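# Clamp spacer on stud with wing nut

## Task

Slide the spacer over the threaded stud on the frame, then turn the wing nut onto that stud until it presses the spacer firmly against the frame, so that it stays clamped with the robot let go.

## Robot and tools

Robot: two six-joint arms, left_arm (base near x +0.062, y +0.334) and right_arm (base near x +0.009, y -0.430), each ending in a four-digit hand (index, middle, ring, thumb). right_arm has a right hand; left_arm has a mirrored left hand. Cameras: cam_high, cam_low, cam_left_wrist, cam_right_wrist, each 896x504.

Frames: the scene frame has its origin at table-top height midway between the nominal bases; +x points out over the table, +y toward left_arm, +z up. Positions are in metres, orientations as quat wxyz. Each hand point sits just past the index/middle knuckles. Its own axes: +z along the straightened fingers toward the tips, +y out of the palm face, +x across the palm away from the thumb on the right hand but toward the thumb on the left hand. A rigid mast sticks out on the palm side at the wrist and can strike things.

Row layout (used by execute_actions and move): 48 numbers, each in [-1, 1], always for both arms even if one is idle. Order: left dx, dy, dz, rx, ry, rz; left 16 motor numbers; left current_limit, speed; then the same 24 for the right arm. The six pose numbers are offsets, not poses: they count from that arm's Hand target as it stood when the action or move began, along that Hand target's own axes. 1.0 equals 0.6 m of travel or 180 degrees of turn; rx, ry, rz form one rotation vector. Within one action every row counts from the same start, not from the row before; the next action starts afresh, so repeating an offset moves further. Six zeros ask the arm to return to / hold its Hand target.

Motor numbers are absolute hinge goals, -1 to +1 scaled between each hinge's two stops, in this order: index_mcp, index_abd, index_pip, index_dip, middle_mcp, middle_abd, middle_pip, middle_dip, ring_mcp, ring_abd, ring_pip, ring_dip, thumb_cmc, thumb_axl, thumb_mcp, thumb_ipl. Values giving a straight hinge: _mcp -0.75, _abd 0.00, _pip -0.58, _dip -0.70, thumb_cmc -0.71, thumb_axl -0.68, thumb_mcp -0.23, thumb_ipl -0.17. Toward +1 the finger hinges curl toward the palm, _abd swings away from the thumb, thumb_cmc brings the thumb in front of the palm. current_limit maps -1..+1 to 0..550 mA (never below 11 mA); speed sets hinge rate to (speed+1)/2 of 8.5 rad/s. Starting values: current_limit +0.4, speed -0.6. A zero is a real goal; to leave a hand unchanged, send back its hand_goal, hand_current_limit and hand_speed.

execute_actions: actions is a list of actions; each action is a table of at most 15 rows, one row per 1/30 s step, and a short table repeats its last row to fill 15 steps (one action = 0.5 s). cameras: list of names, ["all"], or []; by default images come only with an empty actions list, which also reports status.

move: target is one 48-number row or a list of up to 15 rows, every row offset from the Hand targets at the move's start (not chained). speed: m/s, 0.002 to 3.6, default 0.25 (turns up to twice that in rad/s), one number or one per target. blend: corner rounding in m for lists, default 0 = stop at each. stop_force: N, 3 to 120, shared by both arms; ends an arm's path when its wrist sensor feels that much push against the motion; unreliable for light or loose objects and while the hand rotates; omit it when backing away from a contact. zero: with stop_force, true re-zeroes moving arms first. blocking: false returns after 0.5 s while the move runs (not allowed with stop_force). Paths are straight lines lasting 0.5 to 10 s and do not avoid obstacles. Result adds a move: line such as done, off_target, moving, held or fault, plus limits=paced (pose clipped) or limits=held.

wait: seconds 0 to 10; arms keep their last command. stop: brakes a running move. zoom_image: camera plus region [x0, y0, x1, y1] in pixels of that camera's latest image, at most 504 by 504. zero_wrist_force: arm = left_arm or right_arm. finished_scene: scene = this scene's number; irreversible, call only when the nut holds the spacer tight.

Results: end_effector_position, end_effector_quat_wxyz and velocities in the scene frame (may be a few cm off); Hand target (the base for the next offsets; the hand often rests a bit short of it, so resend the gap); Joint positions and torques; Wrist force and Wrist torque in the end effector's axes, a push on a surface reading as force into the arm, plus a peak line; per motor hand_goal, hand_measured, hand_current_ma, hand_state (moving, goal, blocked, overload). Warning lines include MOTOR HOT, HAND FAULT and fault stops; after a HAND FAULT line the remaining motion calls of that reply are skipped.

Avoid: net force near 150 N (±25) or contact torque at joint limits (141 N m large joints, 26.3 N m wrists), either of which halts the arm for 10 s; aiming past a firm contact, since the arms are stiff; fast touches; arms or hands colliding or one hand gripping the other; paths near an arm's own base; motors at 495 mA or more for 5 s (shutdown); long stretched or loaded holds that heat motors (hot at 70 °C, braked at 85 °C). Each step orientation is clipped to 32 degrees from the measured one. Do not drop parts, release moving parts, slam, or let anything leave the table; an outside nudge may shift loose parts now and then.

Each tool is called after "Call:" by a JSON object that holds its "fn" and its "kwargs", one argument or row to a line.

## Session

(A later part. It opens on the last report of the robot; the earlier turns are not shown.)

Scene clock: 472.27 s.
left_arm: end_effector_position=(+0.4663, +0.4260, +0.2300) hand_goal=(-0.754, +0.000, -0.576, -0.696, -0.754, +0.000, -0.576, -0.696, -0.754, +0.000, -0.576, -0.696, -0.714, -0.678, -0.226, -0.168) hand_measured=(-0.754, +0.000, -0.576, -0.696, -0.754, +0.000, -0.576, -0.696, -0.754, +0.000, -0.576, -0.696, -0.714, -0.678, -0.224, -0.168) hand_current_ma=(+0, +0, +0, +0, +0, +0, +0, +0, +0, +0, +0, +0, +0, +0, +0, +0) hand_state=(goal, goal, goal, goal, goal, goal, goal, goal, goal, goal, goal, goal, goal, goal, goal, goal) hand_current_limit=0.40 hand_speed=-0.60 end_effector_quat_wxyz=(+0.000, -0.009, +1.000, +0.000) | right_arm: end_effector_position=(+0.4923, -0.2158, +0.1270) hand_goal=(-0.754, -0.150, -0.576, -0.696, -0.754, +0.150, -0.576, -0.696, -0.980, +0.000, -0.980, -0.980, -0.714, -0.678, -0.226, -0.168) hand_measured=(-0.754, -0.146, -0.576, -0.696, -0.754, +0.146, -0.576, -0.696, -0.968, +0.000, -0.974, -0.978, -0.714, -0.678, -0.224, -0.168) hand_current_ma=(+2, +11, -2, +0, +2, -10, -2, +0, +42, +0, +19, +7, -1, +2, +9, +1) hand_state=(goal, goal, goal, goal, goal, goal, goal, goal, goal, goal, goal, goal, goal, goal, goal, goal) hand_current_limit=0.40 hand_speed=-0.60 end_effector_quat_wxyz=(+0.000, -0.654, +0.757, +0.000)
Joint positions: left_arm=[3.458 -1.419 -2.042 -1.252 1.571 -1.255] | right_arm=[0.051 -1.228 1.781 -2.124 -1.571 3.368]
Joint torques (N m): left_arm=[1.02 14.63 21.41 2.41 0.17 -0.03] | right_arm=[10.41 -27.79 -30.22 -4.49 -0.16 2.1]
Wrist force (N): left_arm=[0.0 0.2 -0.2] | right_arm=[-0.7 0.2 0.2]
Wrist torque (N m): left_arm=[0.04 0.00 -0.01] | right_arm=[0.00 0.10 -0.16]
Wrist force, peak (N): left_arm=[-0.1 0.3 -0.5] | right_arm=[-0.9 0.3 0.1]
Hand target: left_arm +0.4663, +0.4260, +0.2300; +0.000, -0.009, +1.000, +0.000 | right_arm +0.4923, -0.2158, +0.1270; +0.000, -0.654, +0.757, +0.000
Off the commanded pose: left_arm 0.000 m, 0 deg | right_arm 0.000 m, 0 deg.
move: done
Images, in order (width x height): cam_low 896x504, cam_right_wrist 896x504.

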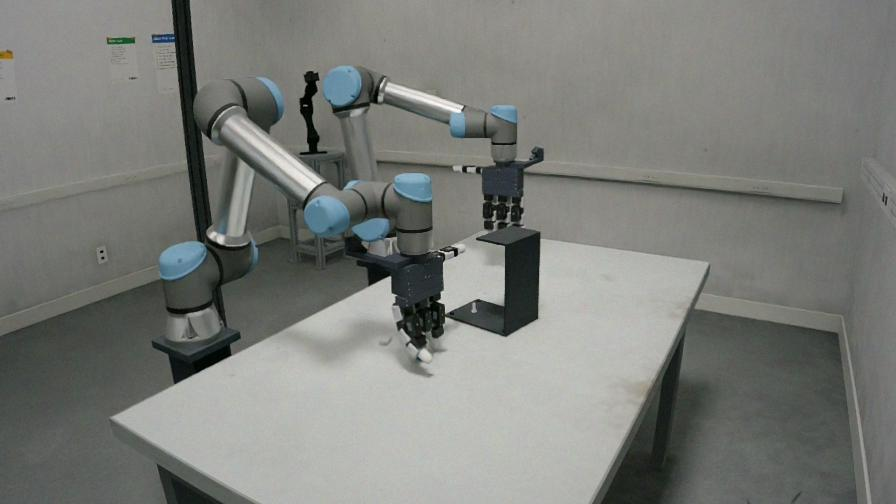

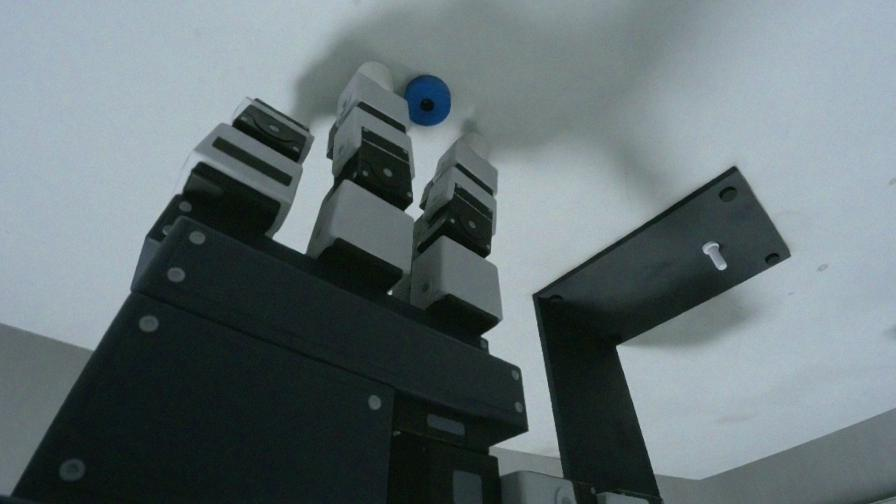

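Call:
{"fn": "move", "kwargs": {
  "target": [0,0,0,0,0,0,-0.754,0,-0.576,-0.696,-0.754,0,-0.576,-0.696,-0.754,0,-0.576,-0.696,-0.714,-0.678,-0.226,-0.168,0.4,-0.6,0,0.0015,0.0125,0,0,0,-0.754,-0.15,-0.576,-0.696,-0.754,0.15,-0.576,-0.696,-0.98,0,-0.98,-0.98,-0.714,-0.678,-0.226,-0.168,0.4,-0.6],
  "speed": 0.01,
  "stop_force": 3,
  "cameras": ["cam_low","cam_right_wrist"]
}}

Call:
{"fn": "zoom_image", "kwargs": {
  "camera": "cam_low",
  "region": [350, 260, 470, 380]
}}

Call:
{"fn": "zoom_image", "kwargs": {
  "camera": "cam_right_wrist",
  "region": [330, 50, 530, 200]
}}

Scene clock: 489.30 s.
left_arm: end_effector_position=(+0.4663, +0.4260, +0.2300) hand_goal=(-0.754, +0.000, -0.576, -0.696, -0.754, +0.000, -0.576, -0.696, -0.754, +0.000, -0.576, -0.696, -0.714, -0.678, -0.226, -0.168) hand_measured=(-0.754, +0.000, -0.576, -0.696, -0.754, +0.000, -0.576, -0.696, -0.754, +0.000, -0.576, -0.696, -0.714, -0.678, -0.224, -0.168) hand_current_ma=(+0, +0, +0, +0, +0, +0, +0, +0, +0, +0, +0, +0, +0, +0, +0, +0) hand_state=(goal, goal, goal, goal, goal, goal, goal, goal, goal, goal, goal, goal, goal, goal, goal, goal) hand_current_limit=0.40 hand_speed=-0.60 end_effector_quat_wxyz=(+0.000, -0.009, +1.000, +0.000) | right_arm: end_effector_position=(+0.4915, -0.2157, +0.1205) hand_goal=(-0.754, -0.150, -0.576, -0.696, -0.754, +0.150, -0.576, -0.696, -0.980, +0.000, -0.980, -0.980, -0.714, -0.678, -0.226, -0.168) hand_measured=(-0.754, -0.146, -0.576, -0.696, -0.754, +0.146, -0.576, -0.696, -0.968, +0.000, -0.974, -0.978, -0.714, -0.678, -0.224, -0.168) hand_current_ma=(+3, +10, -2, +0, +3, -8, -2, +0, +42, +0, +19, +7, -1, +2, +9, +1) hand_state=(goal, goal, goal, goal, goal, goal, goal, goal, goal, goal, goal, goal, goal, goal, goal, goal) hand_current_limit=0.40 hand_speed=-0.60 end_effector_quat_wxyz=(+0.000, -0.654, +0.757, +0.000)
Joint positions: left_arm=[3.458 -1.419 -2.042 -1.252 1.571 -1.255] | right_arm=[0.052 -1.221 1.791 -2.141 -1.571 3.368]
Joint torques (N m): left_arm=[0.66 14 21.97 2.36 0.31 -0.02] | right_arm=[6.72 -38.57 -28.14 -0.15 -0.52 1.18]
Wrist force (N): left_arm=[0.0 0.4 0.0] | right_arm=[-0.5 0.0 -3.9]
Wrist torque (N m): left_arm=[0.05 0.00 -0.01] | right_arm=[0.28 0.08 -0.15]
Wrist force, peak (N): left_arm=[-0.2 0.5 0.0] | right_arm=[-0.4 0.3 -7.8]
Hand target: left_arm +0.4663, +0.4260, +0.2300; +0.000, -0.009, +1.000, +0.000 | right_arm +0.4915, -0.2157, +0.1205; +0.000, -0.654, +0.757, +0.000 (not the last commanded pose)
Off the commanded pose: left_arm 0.000 m, 0 deg | right_arm 0.001 m, 0 deg.
move: contact (right_arm)
Images, in order (width x height): cam_low 896x504, cam_right_wrist 896x504.

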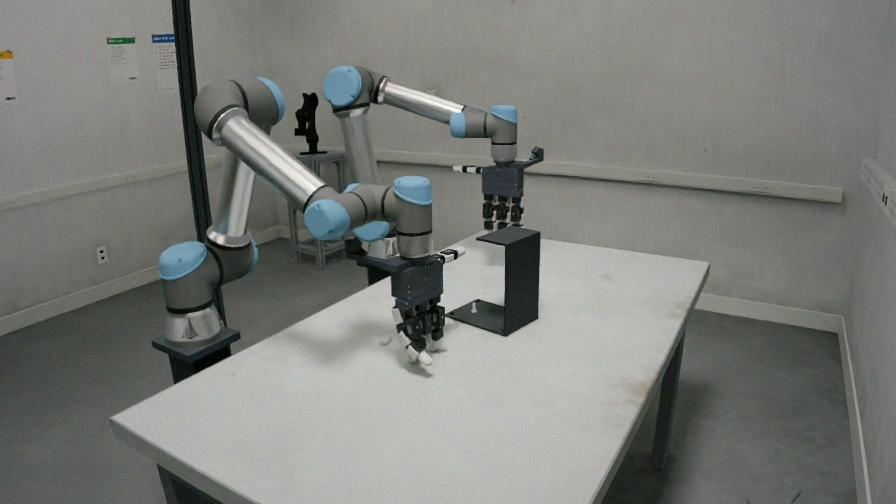

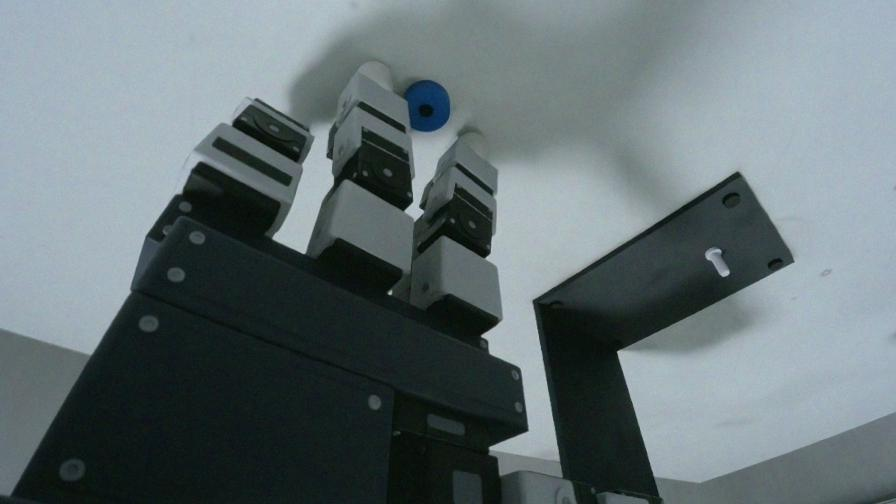

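Scaled by 4.200.

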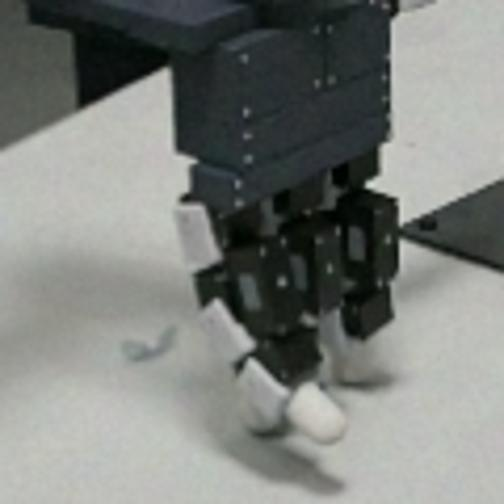

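Scaled by 2.520.

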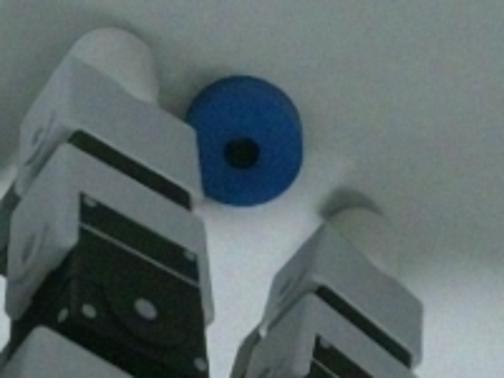

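Call:
{"fn": "move", "kwargs": {
  "target": [0,0,0,0,0,0,-0.754,0,-0.576,-0.696,-0.754,0,-0.576,-0.696,-0.754,0,-0.576,-0.696,-0.714,-0.678,-0.226,-0.168,0.4,-0.6,0,0,-0.0015,0,0,0,-0.754,0.13,-0.576,-0.696,-0.754,-0.13,-0.576,-0.696,-0.98,0,-0.98,-0.98,-0.714,-0.678,-0.226,-0.168,0.4,-0.9],
  "speed": 0.02,
  "cameras": ["cam_low","cam_right_wrist"]
}}

Call:
{"fn": "zoom_image", "kwargs": {
  "camera": "cam_right_wrist",
  "region": [330, 50, 530, 200]
}}

Scene clock: 500.20 s.
left_arm: end_effector_position=(+0.4663, +0.4260, +0.2300) hand_goal=(-0.754, +0.000, -0.576, -0.696, -0.754, +0.000, -0.576, -0.696, -0.754, +0.000, -0.576, -0.696, -0.714, -0.678, -0.226, -0.168) hand_measured=(-0.754, +0.000, -0.576, -0.696, -0.754, +0.000, -0.576, -0.696, -0.754, +0.000, -0.576, -0.696, -0.714, -0.678, -0.224, -0.168) hand_current_ma=(+0, +0, +0, +0, +0, +0, +0, +0, +0, +0, +0, +0, +0, +0, +0, +0) hand_state=(goal, goal, goal, goal, goal, goal, goal, goal, goal, goal, goal, goal, goal, goal, goal, goal) hand_current_limit=0.40 hand_speed=-0.60 end_effector_quat_wxyz=(+0.000, -0.009, +1.000, +0.000) | right_arm: end_effector_position=(+0.4915, -0.2157, +0.1214) hand_goal=(-0.754, +0.130, -0.576, -0.696, -0.754, -0.130, -0.576, -0.696, -0.980, +0.000, -0.980, -0.980, -0.714, -0.678, -0.226, -0.168) hand_measured=(-0.754, -0.008, -0.576, -0.696, -0.754, +0.022, -0.576, -0.696, -0.968, +0.000, -0.974, -0.978, -0.714, -0.678, -0.224, -0.168) hand_current_ma=(+3, -384, -2, +0, +3, +385, -2, +0, +42, +0, +19, +7, -1, +2, +9, +1) hand_state=(goal, blocked, goal, goal, goal, blocked, goal, goal, goal, goal, goal, goal, goal, goal, goal, goal) hand_current_limit=0.40 hand_speed=-0.90 end_effector_quat_wxyz=(+0.000, -0.654, +0.757, +0.000)
Joint positions: left_arm=[3.458 -1.419 -2.042 -1.252 1.571 -1.255] | right_arm=[0.052 -1.222 1.79 -2.139 -1.571 3.368]
Joint torques (N m): left_arm=[0.67 13.73 21.97 2.34 0.31 0.02] | right_arm=[-8.69 -37.19 -27.51 0.32 -0.47 -1.36]
Wrist force (N): left_arm=[0.2 0.3 0.1] | right_arm=[-0.5 0.1 -6.6]
Wrist torque (N m): left_arm=[0.04 -0.02 0.01] | right_arm=[0.51 0.08 -0.15]
Wrist force, peak (N): left_arm=[-0.1 0.5 -0.1] | right_arm=[-0.3 0.2 -6.8]
Hand target: left_arm +0.4663, +0.4260, +0.2300; +0.000, -0.009, +1.000, +0.000 | right_arm +0.4915, -0.2157, +0.1214; +0.000, -0.654, +0.757, +0.000
Off the commanded pose: left_arm 0.000 m, 0 deg | right_arm 0.000 m, 0 deg.
move: done
Images, in order (width x height): cam_low 896x504, cam_right_wrist 896x504.

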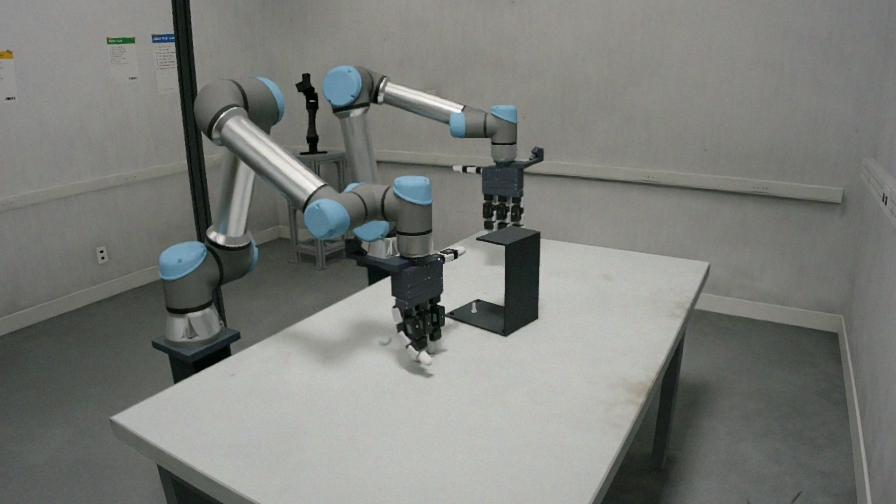

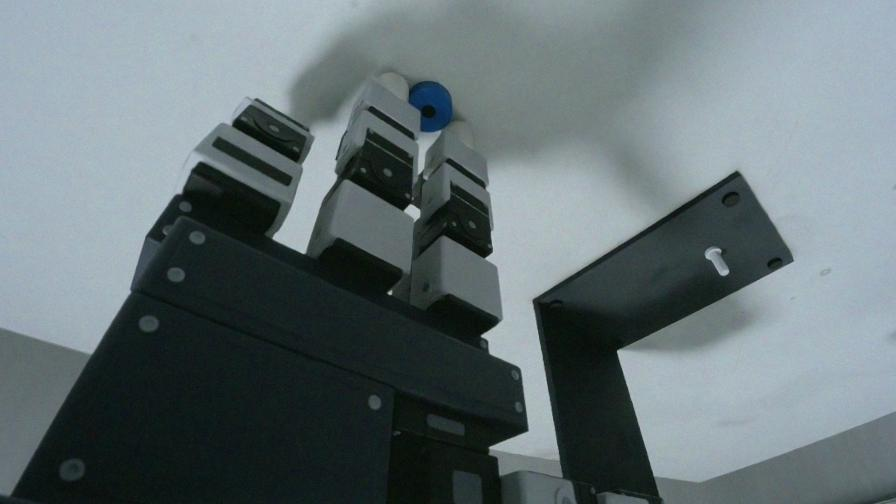

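Scaled by 2.520.

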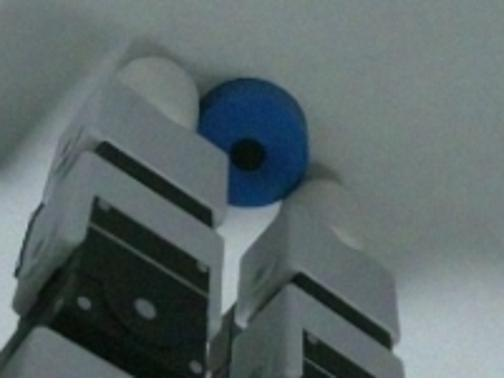

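Call:
{"fn": "move", "kwargs": {
  "target": [0,0,0,0,0,0,-0.754,0,-0.576,-0.696,-0.754,0,-0.576,-0.696,-0.754,0,-0.576,-0.696,-0.714,-0.678,-0.226,-0.168,0.4,-0.6,0,0,-0.1,0,0,0,-0.754,0.13,-0.576,-0.696,-0.754,-0.13,-0.576,-0.696,-0.98,0,-0.98,-0.98,-0.714,-0.678,-0.226,-0.168,0.4,-0.9],
  "speed": 0.06,
  "cameras": ["cam_low","cam_right_wrist"]
}}

Call:
{"fn": "zoom_image", "kwargs": {
  "camera": "cam_right_wrist",
  "region": [330, 50, 530, 200]
}}

Call:
{"fn": "zoom_image", "kwargs": {
  "camera": "cam_low",
  "region": [350, 220, 570, 380]
}}

Scene clock: 516.00 s.
left_arm: end_effector_position=(+0.4663, +0.4260, +0.2300) hand_goal=(-0.754, +0.000, -0.576, -0.696, -0.754, +0.000, -0.576, -0.696, -0.754, +0.000, -0.576, -0.696, -0.714, -0.678, -0.226, -0.168) hand_measured=(-0.754, +0.000, -0.576, -0.696, -0.754, +0.000, -0.576, -0.696, -0.754, +0.000, -0.576, -0.696, -0.714, -0.678, -0.224, -0.168) hand_current_ma=(+0, +0, +0, +0, +0, +0, +0, +0, +0, +0, +0, +0, +0, +0, +0, +0) hand_state=(goal, goal, goal, goal, goal, goal, goal, goal, goal, goal, goal, goal, goal, goal, goal, goal) hand_current_limit=0.40 hand_speed=-0.60 end_effector_quat_wxyz=(+0.000, -0.009, +1.000, +0.000) | right_arm: end_effector_position=(+0.4915, -0.2157, +0.1813) hand_goal=(-0.754, +0.130, -0.576, -0.696, -0.754, -0.130, -0.576, -0.696, -0.980, +0.000, -0.980, -0.980, -0.714, -0.678, -0.226, -0.168) hand_measured=(-0.754, -0.004, -0.576, -0.696, -0.754, +0.016, -0.576, -0.696, -0.968, +0.000, -0.974, -0.978, -0.714, -0.678, -0.224, -0.168) hand_current_ma=(+3, -385, -2, +0, +3, +385, -2, +0, +42, +0, +19, +7, -1, +2, +9, +1) hand_state=(goal, blocked, goal, goal, goal, blocked, goal, goal, goal, goal, goal, goal, goal, goal, goal, goal) hand_current_limit=0.40 hand_speed=-0.90 end_effector_quat_wxyz=(+0.000, -0.654, +0.757, +0.000)
Joint positions: left_arm=[3.458 -1.419 -2.042 -1.252 1.571 -1.255] | right_arm=[0.052 -1.29 1.71 -1.991 -1.571 3.368]
Joint torques (N m): left_arm=[0.12 12.63 22.52 2.43 0.36 0.03] | right_arm=[-3.39 -40.17 -32.38 -0.11 -0.13 1.81]
Wrist force (N): left_arm=[0.0 0.4 0.0] | right_arm=[-0.3 0.6 0.3]
Wrist torque (N m): left_arm=[0.05 0.00 -0.01] | right_arm=[0.06 0.06 -0.14]
Wrist force, peak (N): left_arm=[0.1 0.5 -0.1] | right_arm=[-0.4 0.4 -7.0]
Hand target: left_arm +0.4663, +0.4260, +0.2300; +0.000, -0.009, +1.000, +0.000 | right_arm +0.4915, -0.2157, +0.1814; +0.000, -0.654, +0.757, +0.000
Off the commanded pose: left_arm 0.000 m, 0 deg | right_arm 0.000 m, 0 deg.
move: done
Images, in order (width x height): cam_low 896x504, cam_right_wrist 896x504.

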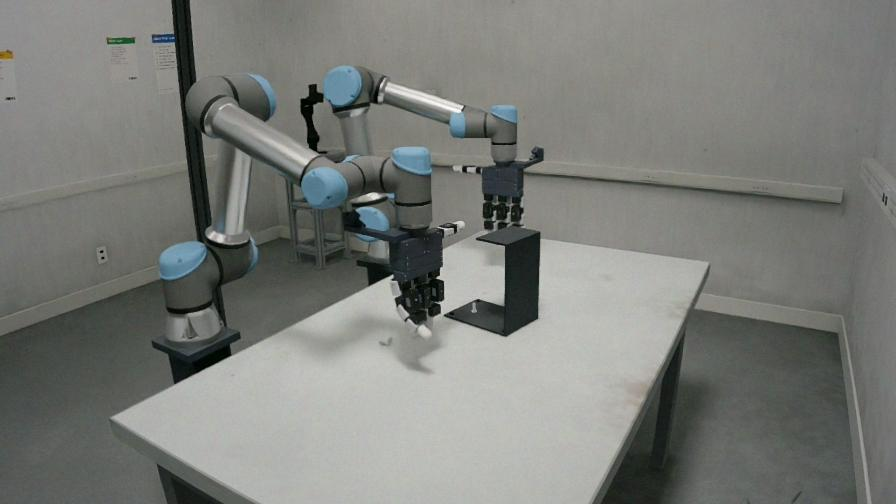

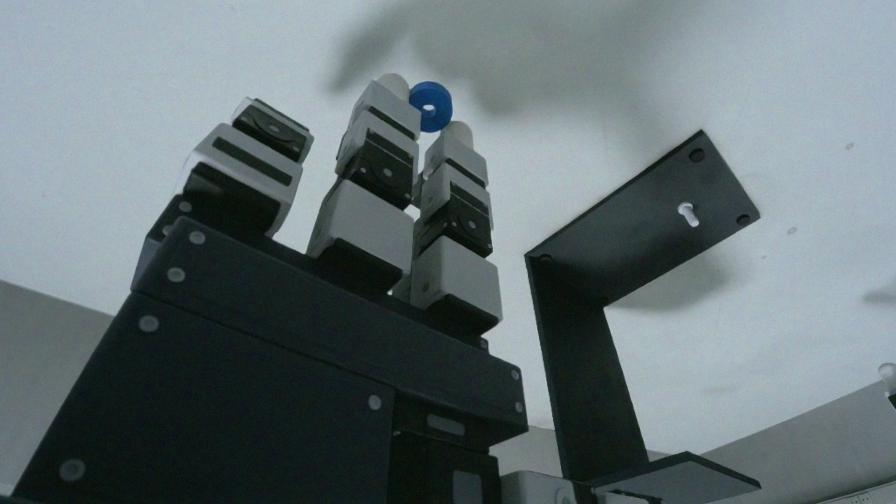

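Scaled by 2.520.

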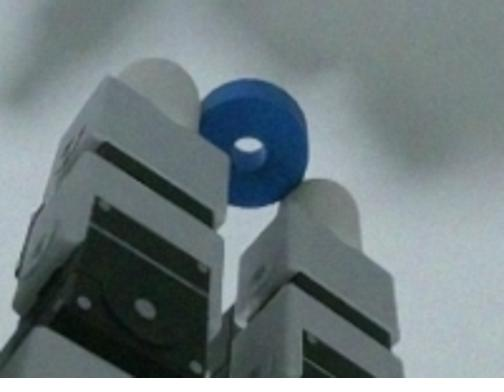

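Scaled by 2.291.

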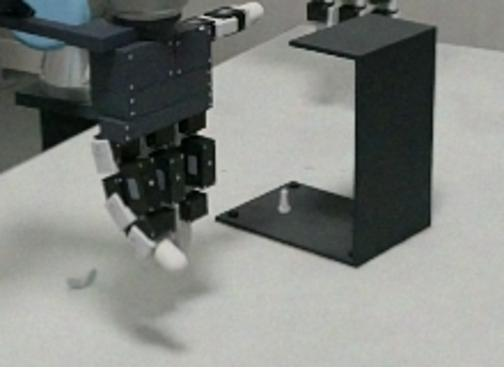

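Call:
{"fn": "move", "kwargs": {
  "target": [
    [0,0,0,0,0,0,-0.754,0,-0.576,-0.696,-0.754,0,-0.576,-0.696,-0.754,0,-0.576,-0.696,-0.714,-0.678,-0.226,-0.168,0.4,-0.6,-0.011,0.105,0,0,0,0,-0.754,0.13,-0.576,-0.696,-0.754,-0.13,-0.576,-0.696,-0.98,0,-0.98,-0.98,-0.714,-0.678,-0.226,-0.168,0.4,-0.9],
    [0,0,0,0,0,0,-0.754,0,-0.576,-0.696,-0.754,0,-0.576,-0.696,-0.754,0,-0.576,-0.696,-0.714,-0.678,-0.226,-0.168,0.4,-0.6,-0.481,0.1737,0,0,0,0,-0.754,0.13,-0.576,-0.696,-0.754,-0.13,-0.576,-0.696,-0.98,0,-0.98,-0.98,-0.714,-0.678,-0.226,-0.168,0.4,-0.9],
    [0,0,0,0,0,0,-0.754,0,-0.576,-0.696,-0.754,0,-0.576,-0.696,-0.754,0,-0.576,-0.696,-0.714,-0.678,-0.226,-0.168,0.4,-0.6,-0.4904,0.1328,0,0,0,0,-0.754,0.13,-0.576,-0.696,-0.754,-0.13,-0.576,-0.696,-0.98,0,-0.98,-0.98,-0.714,-0.678,-0.226,-0.168,0.4,-0.9]
  ],
  "speed": 0.2,
  "blend": 0.02,
  "cameras": ["all"]
}}

Call:
{"fn": "zoom_image", "kwargs": {
  "camera": "cam_right_wrist",
  "region": [330, 0, 630, 200]
}}

Call:
{"fn": "zoom_image", "kwargs": {
  "camera": "cam_low",
  "region": [380, 200, 560, 350]
}}

Scene clock: 555.77 s.
left_arm: end_effector_position=(+0.4663, +0.4260, +0.2300) hand_goal=(-0.754, +0.000, -0.576, -0.696, -0.754, +0.000, -0.576, -0.696, -0.754, +0.000, -0.576, -0.696, -0.714, -0.678, -0.226, -0.168) hand_measured=(-0.754, +0.000, -0.576, -0.696, -0.754, +0.000, -0.576, -0.696, -0.754, +0.000, -0.576, -0.696, -0.714, -0.678, -0.224, -0.168) hand_current_ma=(+0, +0, +0, +0, +0, +0, +0, +0, +0, +0, +0, +0, +0, +0, +0, +0) hand_state=(goal, goal, goal, goal, goal, goal, goal, goal, goal, goal, goal, goal, goal, goal, goal, goal) hand_current_limit=0.40 hand_speed=-0.60 end_effector_quat_wxyz=(+0.000, -0.009, +1.000, +0.000) | right_arm: end_effector_position=(+0.4552, +0.0869, +0.1814) hand_goal=(-0.754, +0.130, -0.576, -0.696, -0.754, -0.130, -0.576, -0.696, -0.980, +0.000, -0.980, -0.980, -0.714, -0.678, -0.226, -0.168) hand_measured=(-0.754, -0.004, -0.576, -0.696, -0.752, +0.016, -0.576, -0.696, -0.968, +0.000, -0.974, -0.978, -0.714, -0.678, -0.224, -0.168) hand_current_ma=(+3, -385, -2, +0, +3, +385, -2, +0, +42, +0, +19, +7, -1, +2, +9, +1) hand_state=(goal, blocked, goal, goal, goal, blocked, goal, goal, goal, goal, goal, goal, goal, goal, goal, goal) hand_current_limit=0.40 hand_speed=-0.90 end_effector_quat_wxyz=(+0.000, -0.654, +0.757, +0.000)
Joint positions: left_arm=[3.458 -1.419 -2.042 -1.252 1.571 -1.255] | right_arm=[0.524 -1.011 1.3 -1.859 -1.571 3.84]
Joint torques (N m): left_arm=[0.87 13.52 22.58 2.4 0.31 -0.07] | right_arm=[10.33 -38.03 -32.99 -0.46 -2.07 1.99]
Wrist force (N): left_arm=[0.0 0.4 -0.2] | right_arm=[-0.4 0.0 0.5]
Wrist torque (N m): left_arm=[0.08 0.00 -0.02] | right_arm=[-0.02 0.06 -0.16]
Wrist force, peak (N): left_arm=[0.0 0.5 0.0] | right_arm=[-1.1 1.6 0.1]
Hand target: left_arm +0.4663, +0.4260, +0.2300; +0.000, -0.009, +1.000, +0.000 | right_arm +0.4552, +0.0869, +0.1814; +0.000, -0.654, +0.757, +0.000
Off the commanded pose: left_arm 0.000 m, 0 deg | right_arm 0.000 m, 0 deg.
move: done; blend cut to 0.0126 m at target 2

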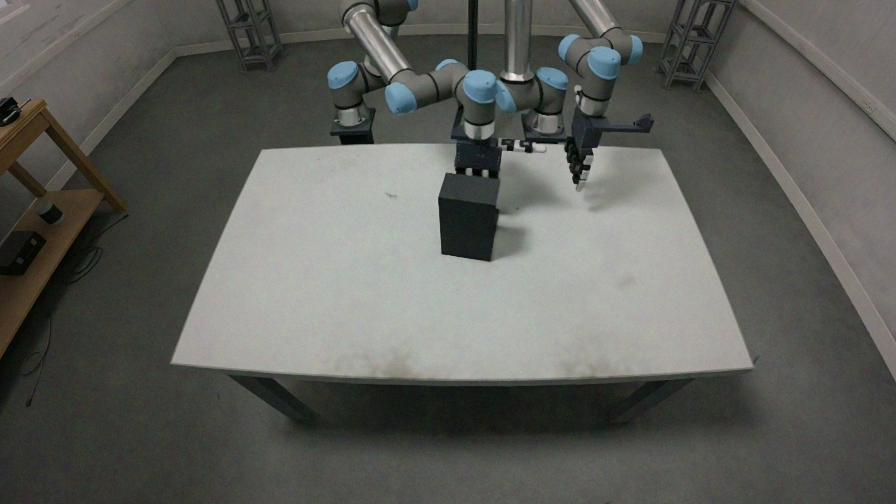

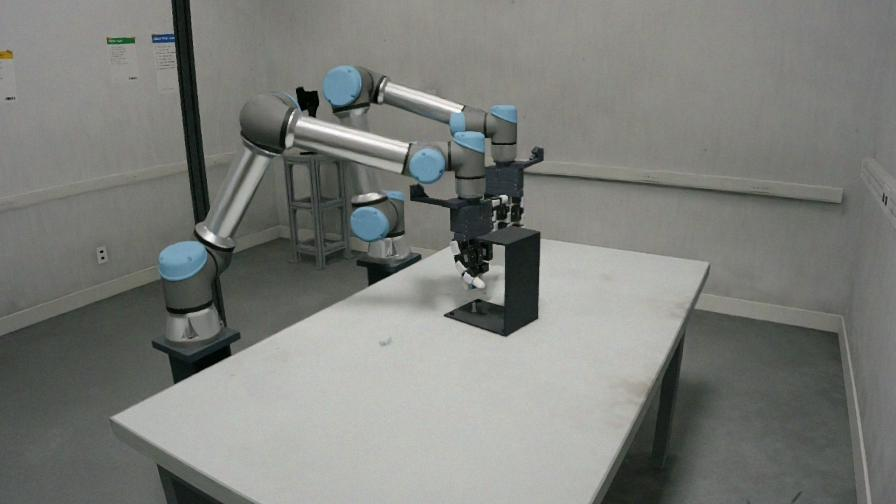

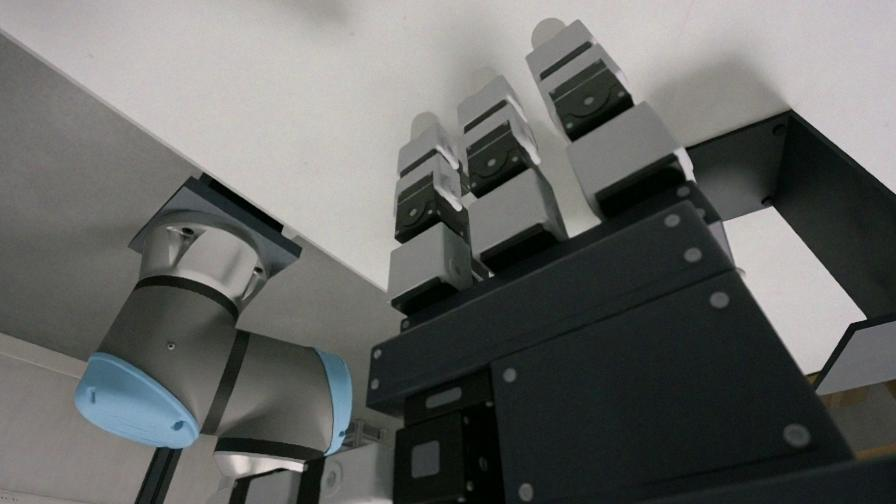

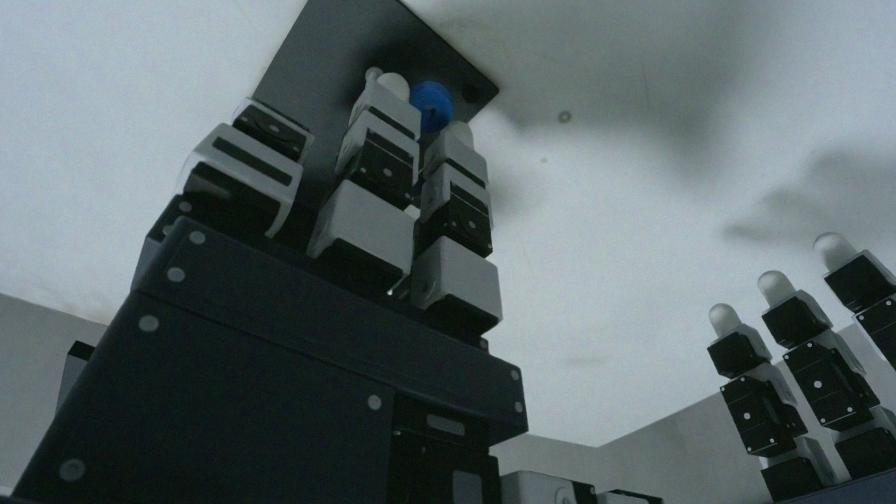

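Scaled by 1.680.

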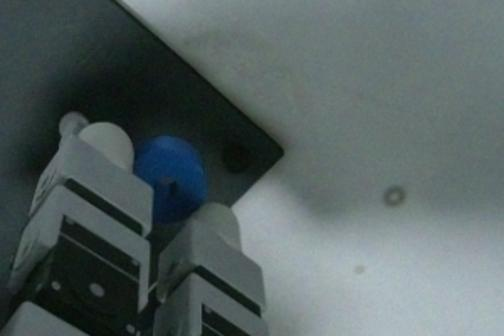

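Scaled by 2.800.

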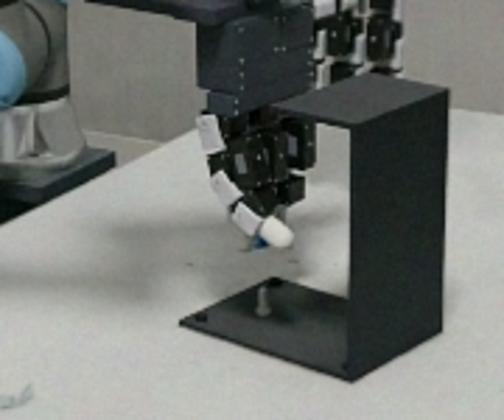

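Call:
{"fn": "zoom_image", "kwargs": {
  "camera": "cam_right_wrist",
  "region": [340, 40, 480, 150]
}}

Scaled by 3.600.

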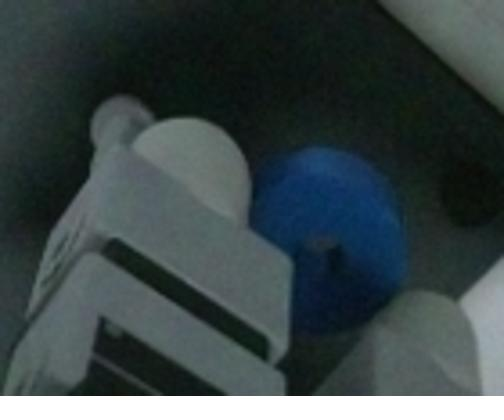

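Call:
{"fn": "move", "kwargs": {
  "target": [0,0,0,0,0,0,-0.754,0,-0.576,-0.696,-0.754,0,-0.576,-0.696,-0.754,0,-0.576,-0.696,-0.714,-0.678,-0.226,-0.168,0.4,-0.6,0.046,-0.043,0.0167,0,0,0,-0.754,0.13,-0.576,-0.696,-0.754,-0.13,-0.576,-0.696,-0.98,0,-0.98,-0.98,-0.714,-0.678,-0.226,-0.168,0.4,-0.9],
  "speed": 0.1,
  "cameras": ["cam_low","cam_right_wrist"]
}}

Call:
{"fn": "zoom_image", "kwargs": {
  "camera": "cam_right_wrist",
  "region": [340, 40, 480, 150]
}}

Call:
{"fn": "zoom_image", "kwargs": {
  "camera": "cam_low",
  "region": [430, 240, 550, 345]
}}

Scene clock: 584.90 s.
left_arm: end_effector_position=(+0.4663, +0.4260, +0.2300) hand_goal=(-0.754, +0.000, -0.576, -0.696, -0.754, +0.000, -0.576, -0.696, -0.754, +0.000, -0.576, -0.696, -0.714, -0.678, -0.226, -0.168) hand_measured=(-0.754, +0.000, -0.576, -0.696, -0.754, +0.000, -0.576, -0.696, -0.754, +0.000, -0.576, -0.696, -0.714, -0.678, -0.224, -0.168) hand_current_ma=(+0, +0, +0, +0, +0, +0, +0, +0, +0, +0, +0, +0, +0, +0, +0, +0) hand_state=(goal, goal, goal, goal, goal, goal, goal, goal, goal, goal, goal, goal, goal, goal, goal, goal) hand_current_limit=0.40 hand_speed=-0.60 end_effector_quat_wxyz=(+0.000, -0.009, +1.000, +0.000) | right_arm: end_effector_position=(+0.4766, +0.0561, +0.1715) hand_goal=(-0.754, +0.130, -0.576, -0.696, -0.754, -0.130, -0.576, -0.696, -0.980, +0.000, -0.980, -0.980, -0.714, -0.678, -0.226, -0.168) hand_measured=(-0.754, -0.004, -0.576, -0.696, -0.752, +0.016, -0.576, -0.696, -0.968, +0.000, -0.974, -0.978, -0.714, -0.678, -0.224, -0.168) hand_current_ma=(+3, -385, -2, +0, +3, +385, -2, +0, +42, +0, +19, +7, -1, +2, +9, +1) hand_state=(goal, blocked, goal, goal, goal, blocked, goal, goal, goal, goal, goal, goal, goal, goal, goal, goal) hand_current_limit=0.40 hand_speed=-0.90 end_effector_quat_wxyz=(+0.000, -0.654, +0.757, +0.000)
Joint positions: left_arm=[3.458 -1.419 -2.042 -1.252 1.571 -1.255] | right_arm=[0.471 -1.013 1.33 -1.887 -1.571 3.787]
Joint torques (N m): left_arm=[0.9 13.16 22.37 2.39 0.42 -0.11] | right_arm=[-11.19 -51.29 -11.37 -4.54 1.55 -2.38]
Wrist force (N): left_arm=[0.0 0.5 0.0] | right_arm=[-0.7 0.5 0.0]
Wrist torque (N m): left_arm=[0.08 0.00 -0.01] | right_arm=[0.06 0.10 -0.05]
Wrist force, peak (N): left_arm=[0.0 0.5 -0.3] | right_arm=[-1.0 0.9 -0.2]
Hand target: left_arm +0.4663, +0.4260, +0.2300; +0.000, -0.009, +1.000, +0.000 | right_arm +0.4768, +0.0559, +0.1714; +0.000, -0.654, +0.757, +0.000
Off the commanded pose: left_arm 0.000 m, 0 deg | right_arm 0.000 m, 0 deg.
move: done
Images, in order (width x height): cam_low 896x504, cam_right_wrist 896x504.

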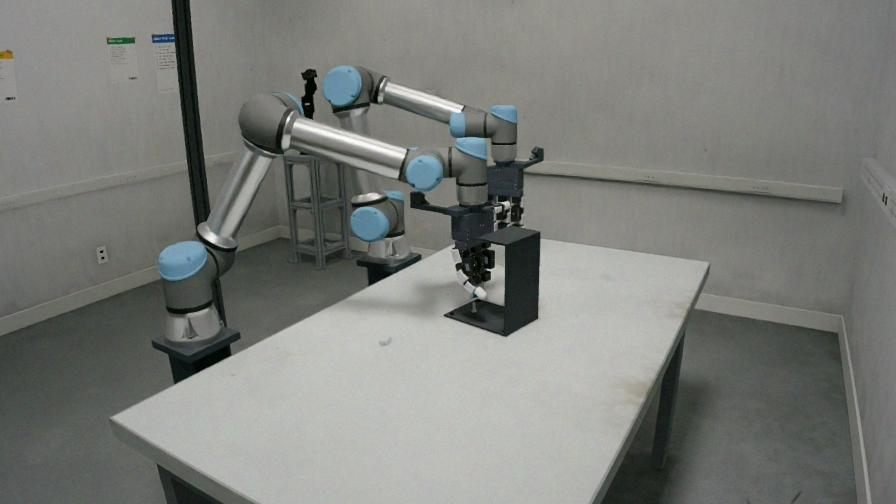

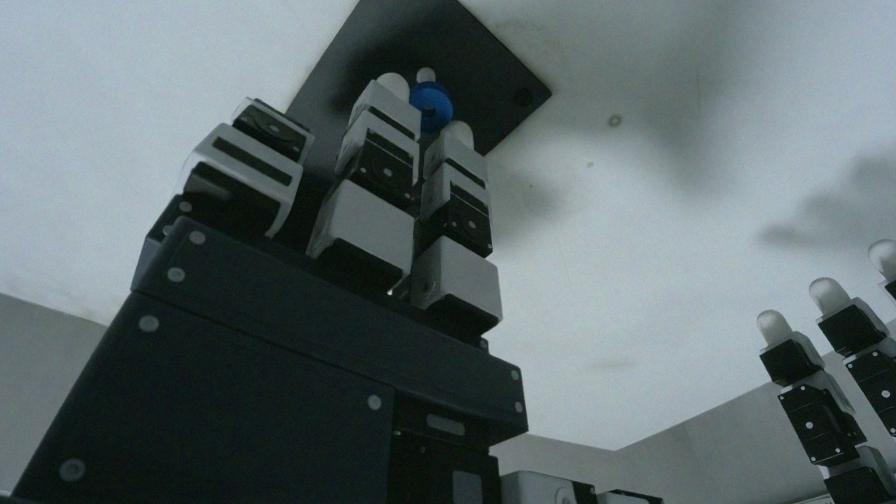

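Scaled by 3.600.

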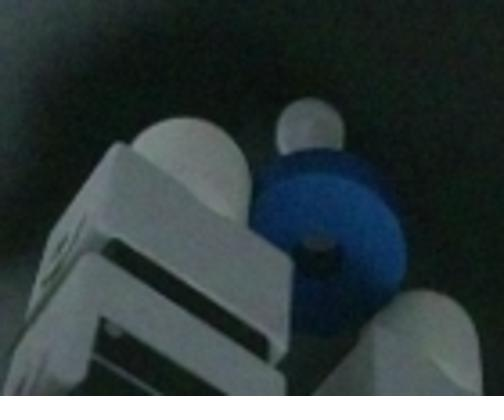

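Scaled by 4.200.

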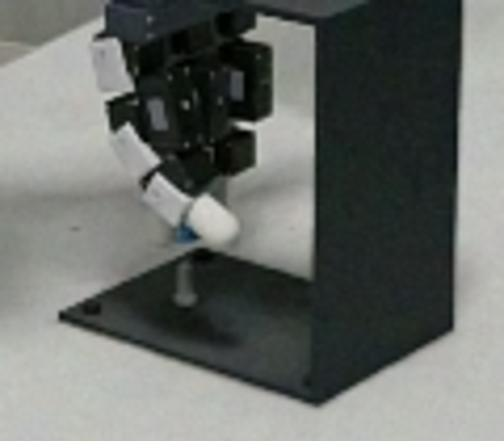

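Call:
{"fn": "move", "kwargs": {
  "target": [0,0,0,0,0,0,-0.754,0,-0.576,-0.696,-0.754,0,-0.576,-0.696,-0.754,0,-0.576,-0.696,-0.714,-0.678,-0.226,-0.168,0.4,-0.6,0,0,0.0167,0,0,0,-0.754,0.13,-0.576,-0.696,-0.754,-0.13,-0.576,-0.696,-0.98,0,-0.98,-0.98,-0.714,-0.678,-0.226,-0.168,0.4,-0.9],
  "speed": 0.05,
  "stop_force": 4,
  "cameras": ["cam_high","cam_low","cam_right_wrist"]
}}

Call:
{"fn": "zoom_image", "kwargs": {
  "camera": "cam_right_wrist",
  "region": [370, 50, 480, 140]
}}

Call:
{"fn": "zoom_image", "kwargs": {
  "camera": "cam_low",
  "region": [440, 270, 520, 330]
}}

Scene clock: 601.77 s.
left_arm: end_effector_position=(+0.4663, +0.4260, +0.2300) hand_goal=(-0.754, +0.000, -0.576, -0.696, -0.754, +0.000, -0.576, -0.696, -0.754, +0.000, -0.576, -0.696, -0.714, -0.678, -0.226, -0.168) hand_measured=(-0.754, +0.000, -0.576, -0.696, -0.754, +0.000, -0.576, -0.696, -0.754, +0.000, -0.576, -0.696, -0.714, -0.678, -0.224, -0.168) hand_current_ma=(+0, +0, +0, +0, +0, +0, +0, +0, +0, +0, +0, +0, +0, +0, +0, +0) hand_state=(goal, goal, goal, goal, goal, goal, goal, goal, goal, goal, goal, goal, goal, goal, goal, goal) hand_current_limit=0.40 hand_speed=-0.60 end_effector_quat_wxyz=(+0.000, -0.009, +1.000, +0.000) | right_arm: end_effector_position=(+0.4768, +0.0559, +0.1614) hand_goal=(-0.754, +0.130, -0.576, -0.696, -0.754, -0.130, -0.576, -0.696, -0.980, +0.000, -0.980, -0.980, -0.714, -0.678, -0.226, -0.168) hand_measured=(-0.754, -0.004, -0.576, -0.696, -0.752, +0.016, -0.576, -0.696, -0.968, +0.000, -0.974, -0.978, -0.714, -0.678, -0.224, -0.168) hand_current_ma=(+3, -385, -2, +0, +3, +385, -2, +0, +42, +0, +19, +7, -1, +2, +9, +1) hand_state=(goal, blocked, goal, goal, goal, blocked, goal, goal, goal, goal, goal, goal, goal, goal, goal, goal) hand_current_limit=0.40 hand_speed=-0.90 end_effector_quat_wxyz=(+0.000, -0.654, +0.757, +0.000)
Joint positions: left_arm=[3.458 -1.419 -2.042 -1.252 1.571 -1.255] | right_arm=[0.47 -1.005 1.344 -1.91 -1.571 3.787]
Joint torques (N m): left_arm=[0.7 13.58 22.63 2.36 0.54 -0.08] | right_arm=[-11.05 -37.6 -11.28 -4.5 1.42 -1.67]
Wrist force (N): left_arm=[0.1 0.2 0.1] | right_arm=[-0.4 0.4 -0.1]
Wrist torque (N m): left_arm=[0.02 0.00 0.00] | right_arm=[0.06 0.06 -0.02]
Wrist force, peak (N): left_arm=[0.0 0.6 0.1] | right_arm=[-0.3 0.8 0.3]
Hand target: left_arm +0.4663, +0.4260, +0.2300; +0.000, -0.009, +1.000, +0.000 | right_arm +0.4768, +0.0559, +0.1614; +0.000, -0.654, +0.757, +0.000
Off the commanded pose: left_arm 0.000 m, 0 deg | right_arm 0.000 m, 0 deg.
move: done
Images, in order (width x height): cam_high 896x504, cam_low 896x504, cam_right_wrist 896x504.

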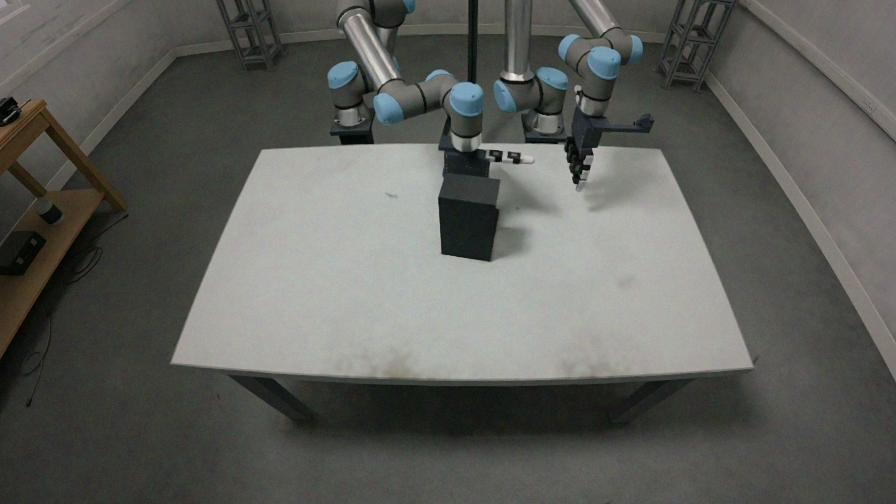

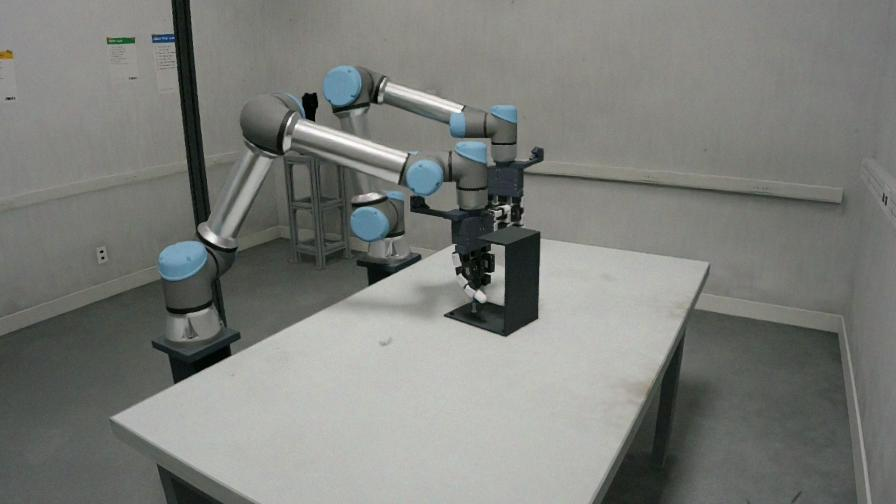

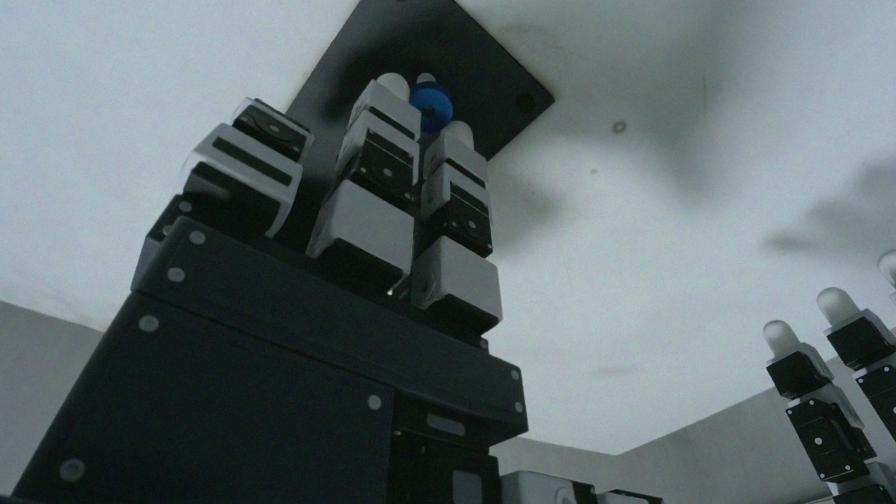

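Scaled by 4.582.

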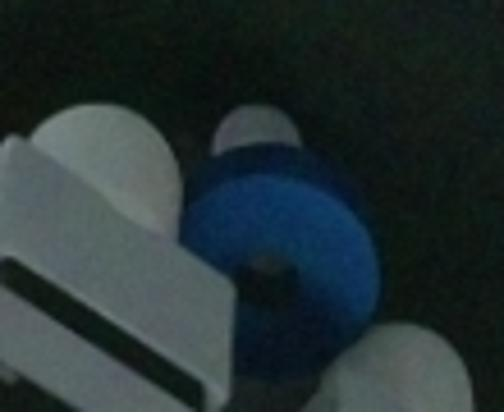

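Scaled by 6.300.

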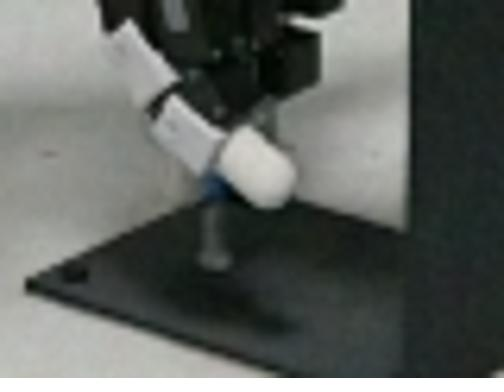

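Call:
{"fn": "zoom_image", "kwargs": {
  "camera": "cam_low",
  "region": [460, 285, 495, 320]
}}

Scaled by 14.400.

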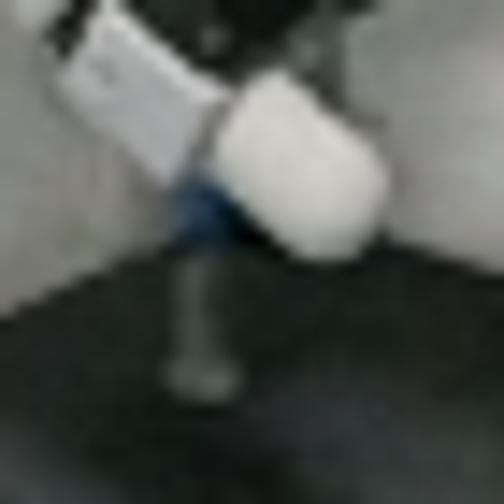

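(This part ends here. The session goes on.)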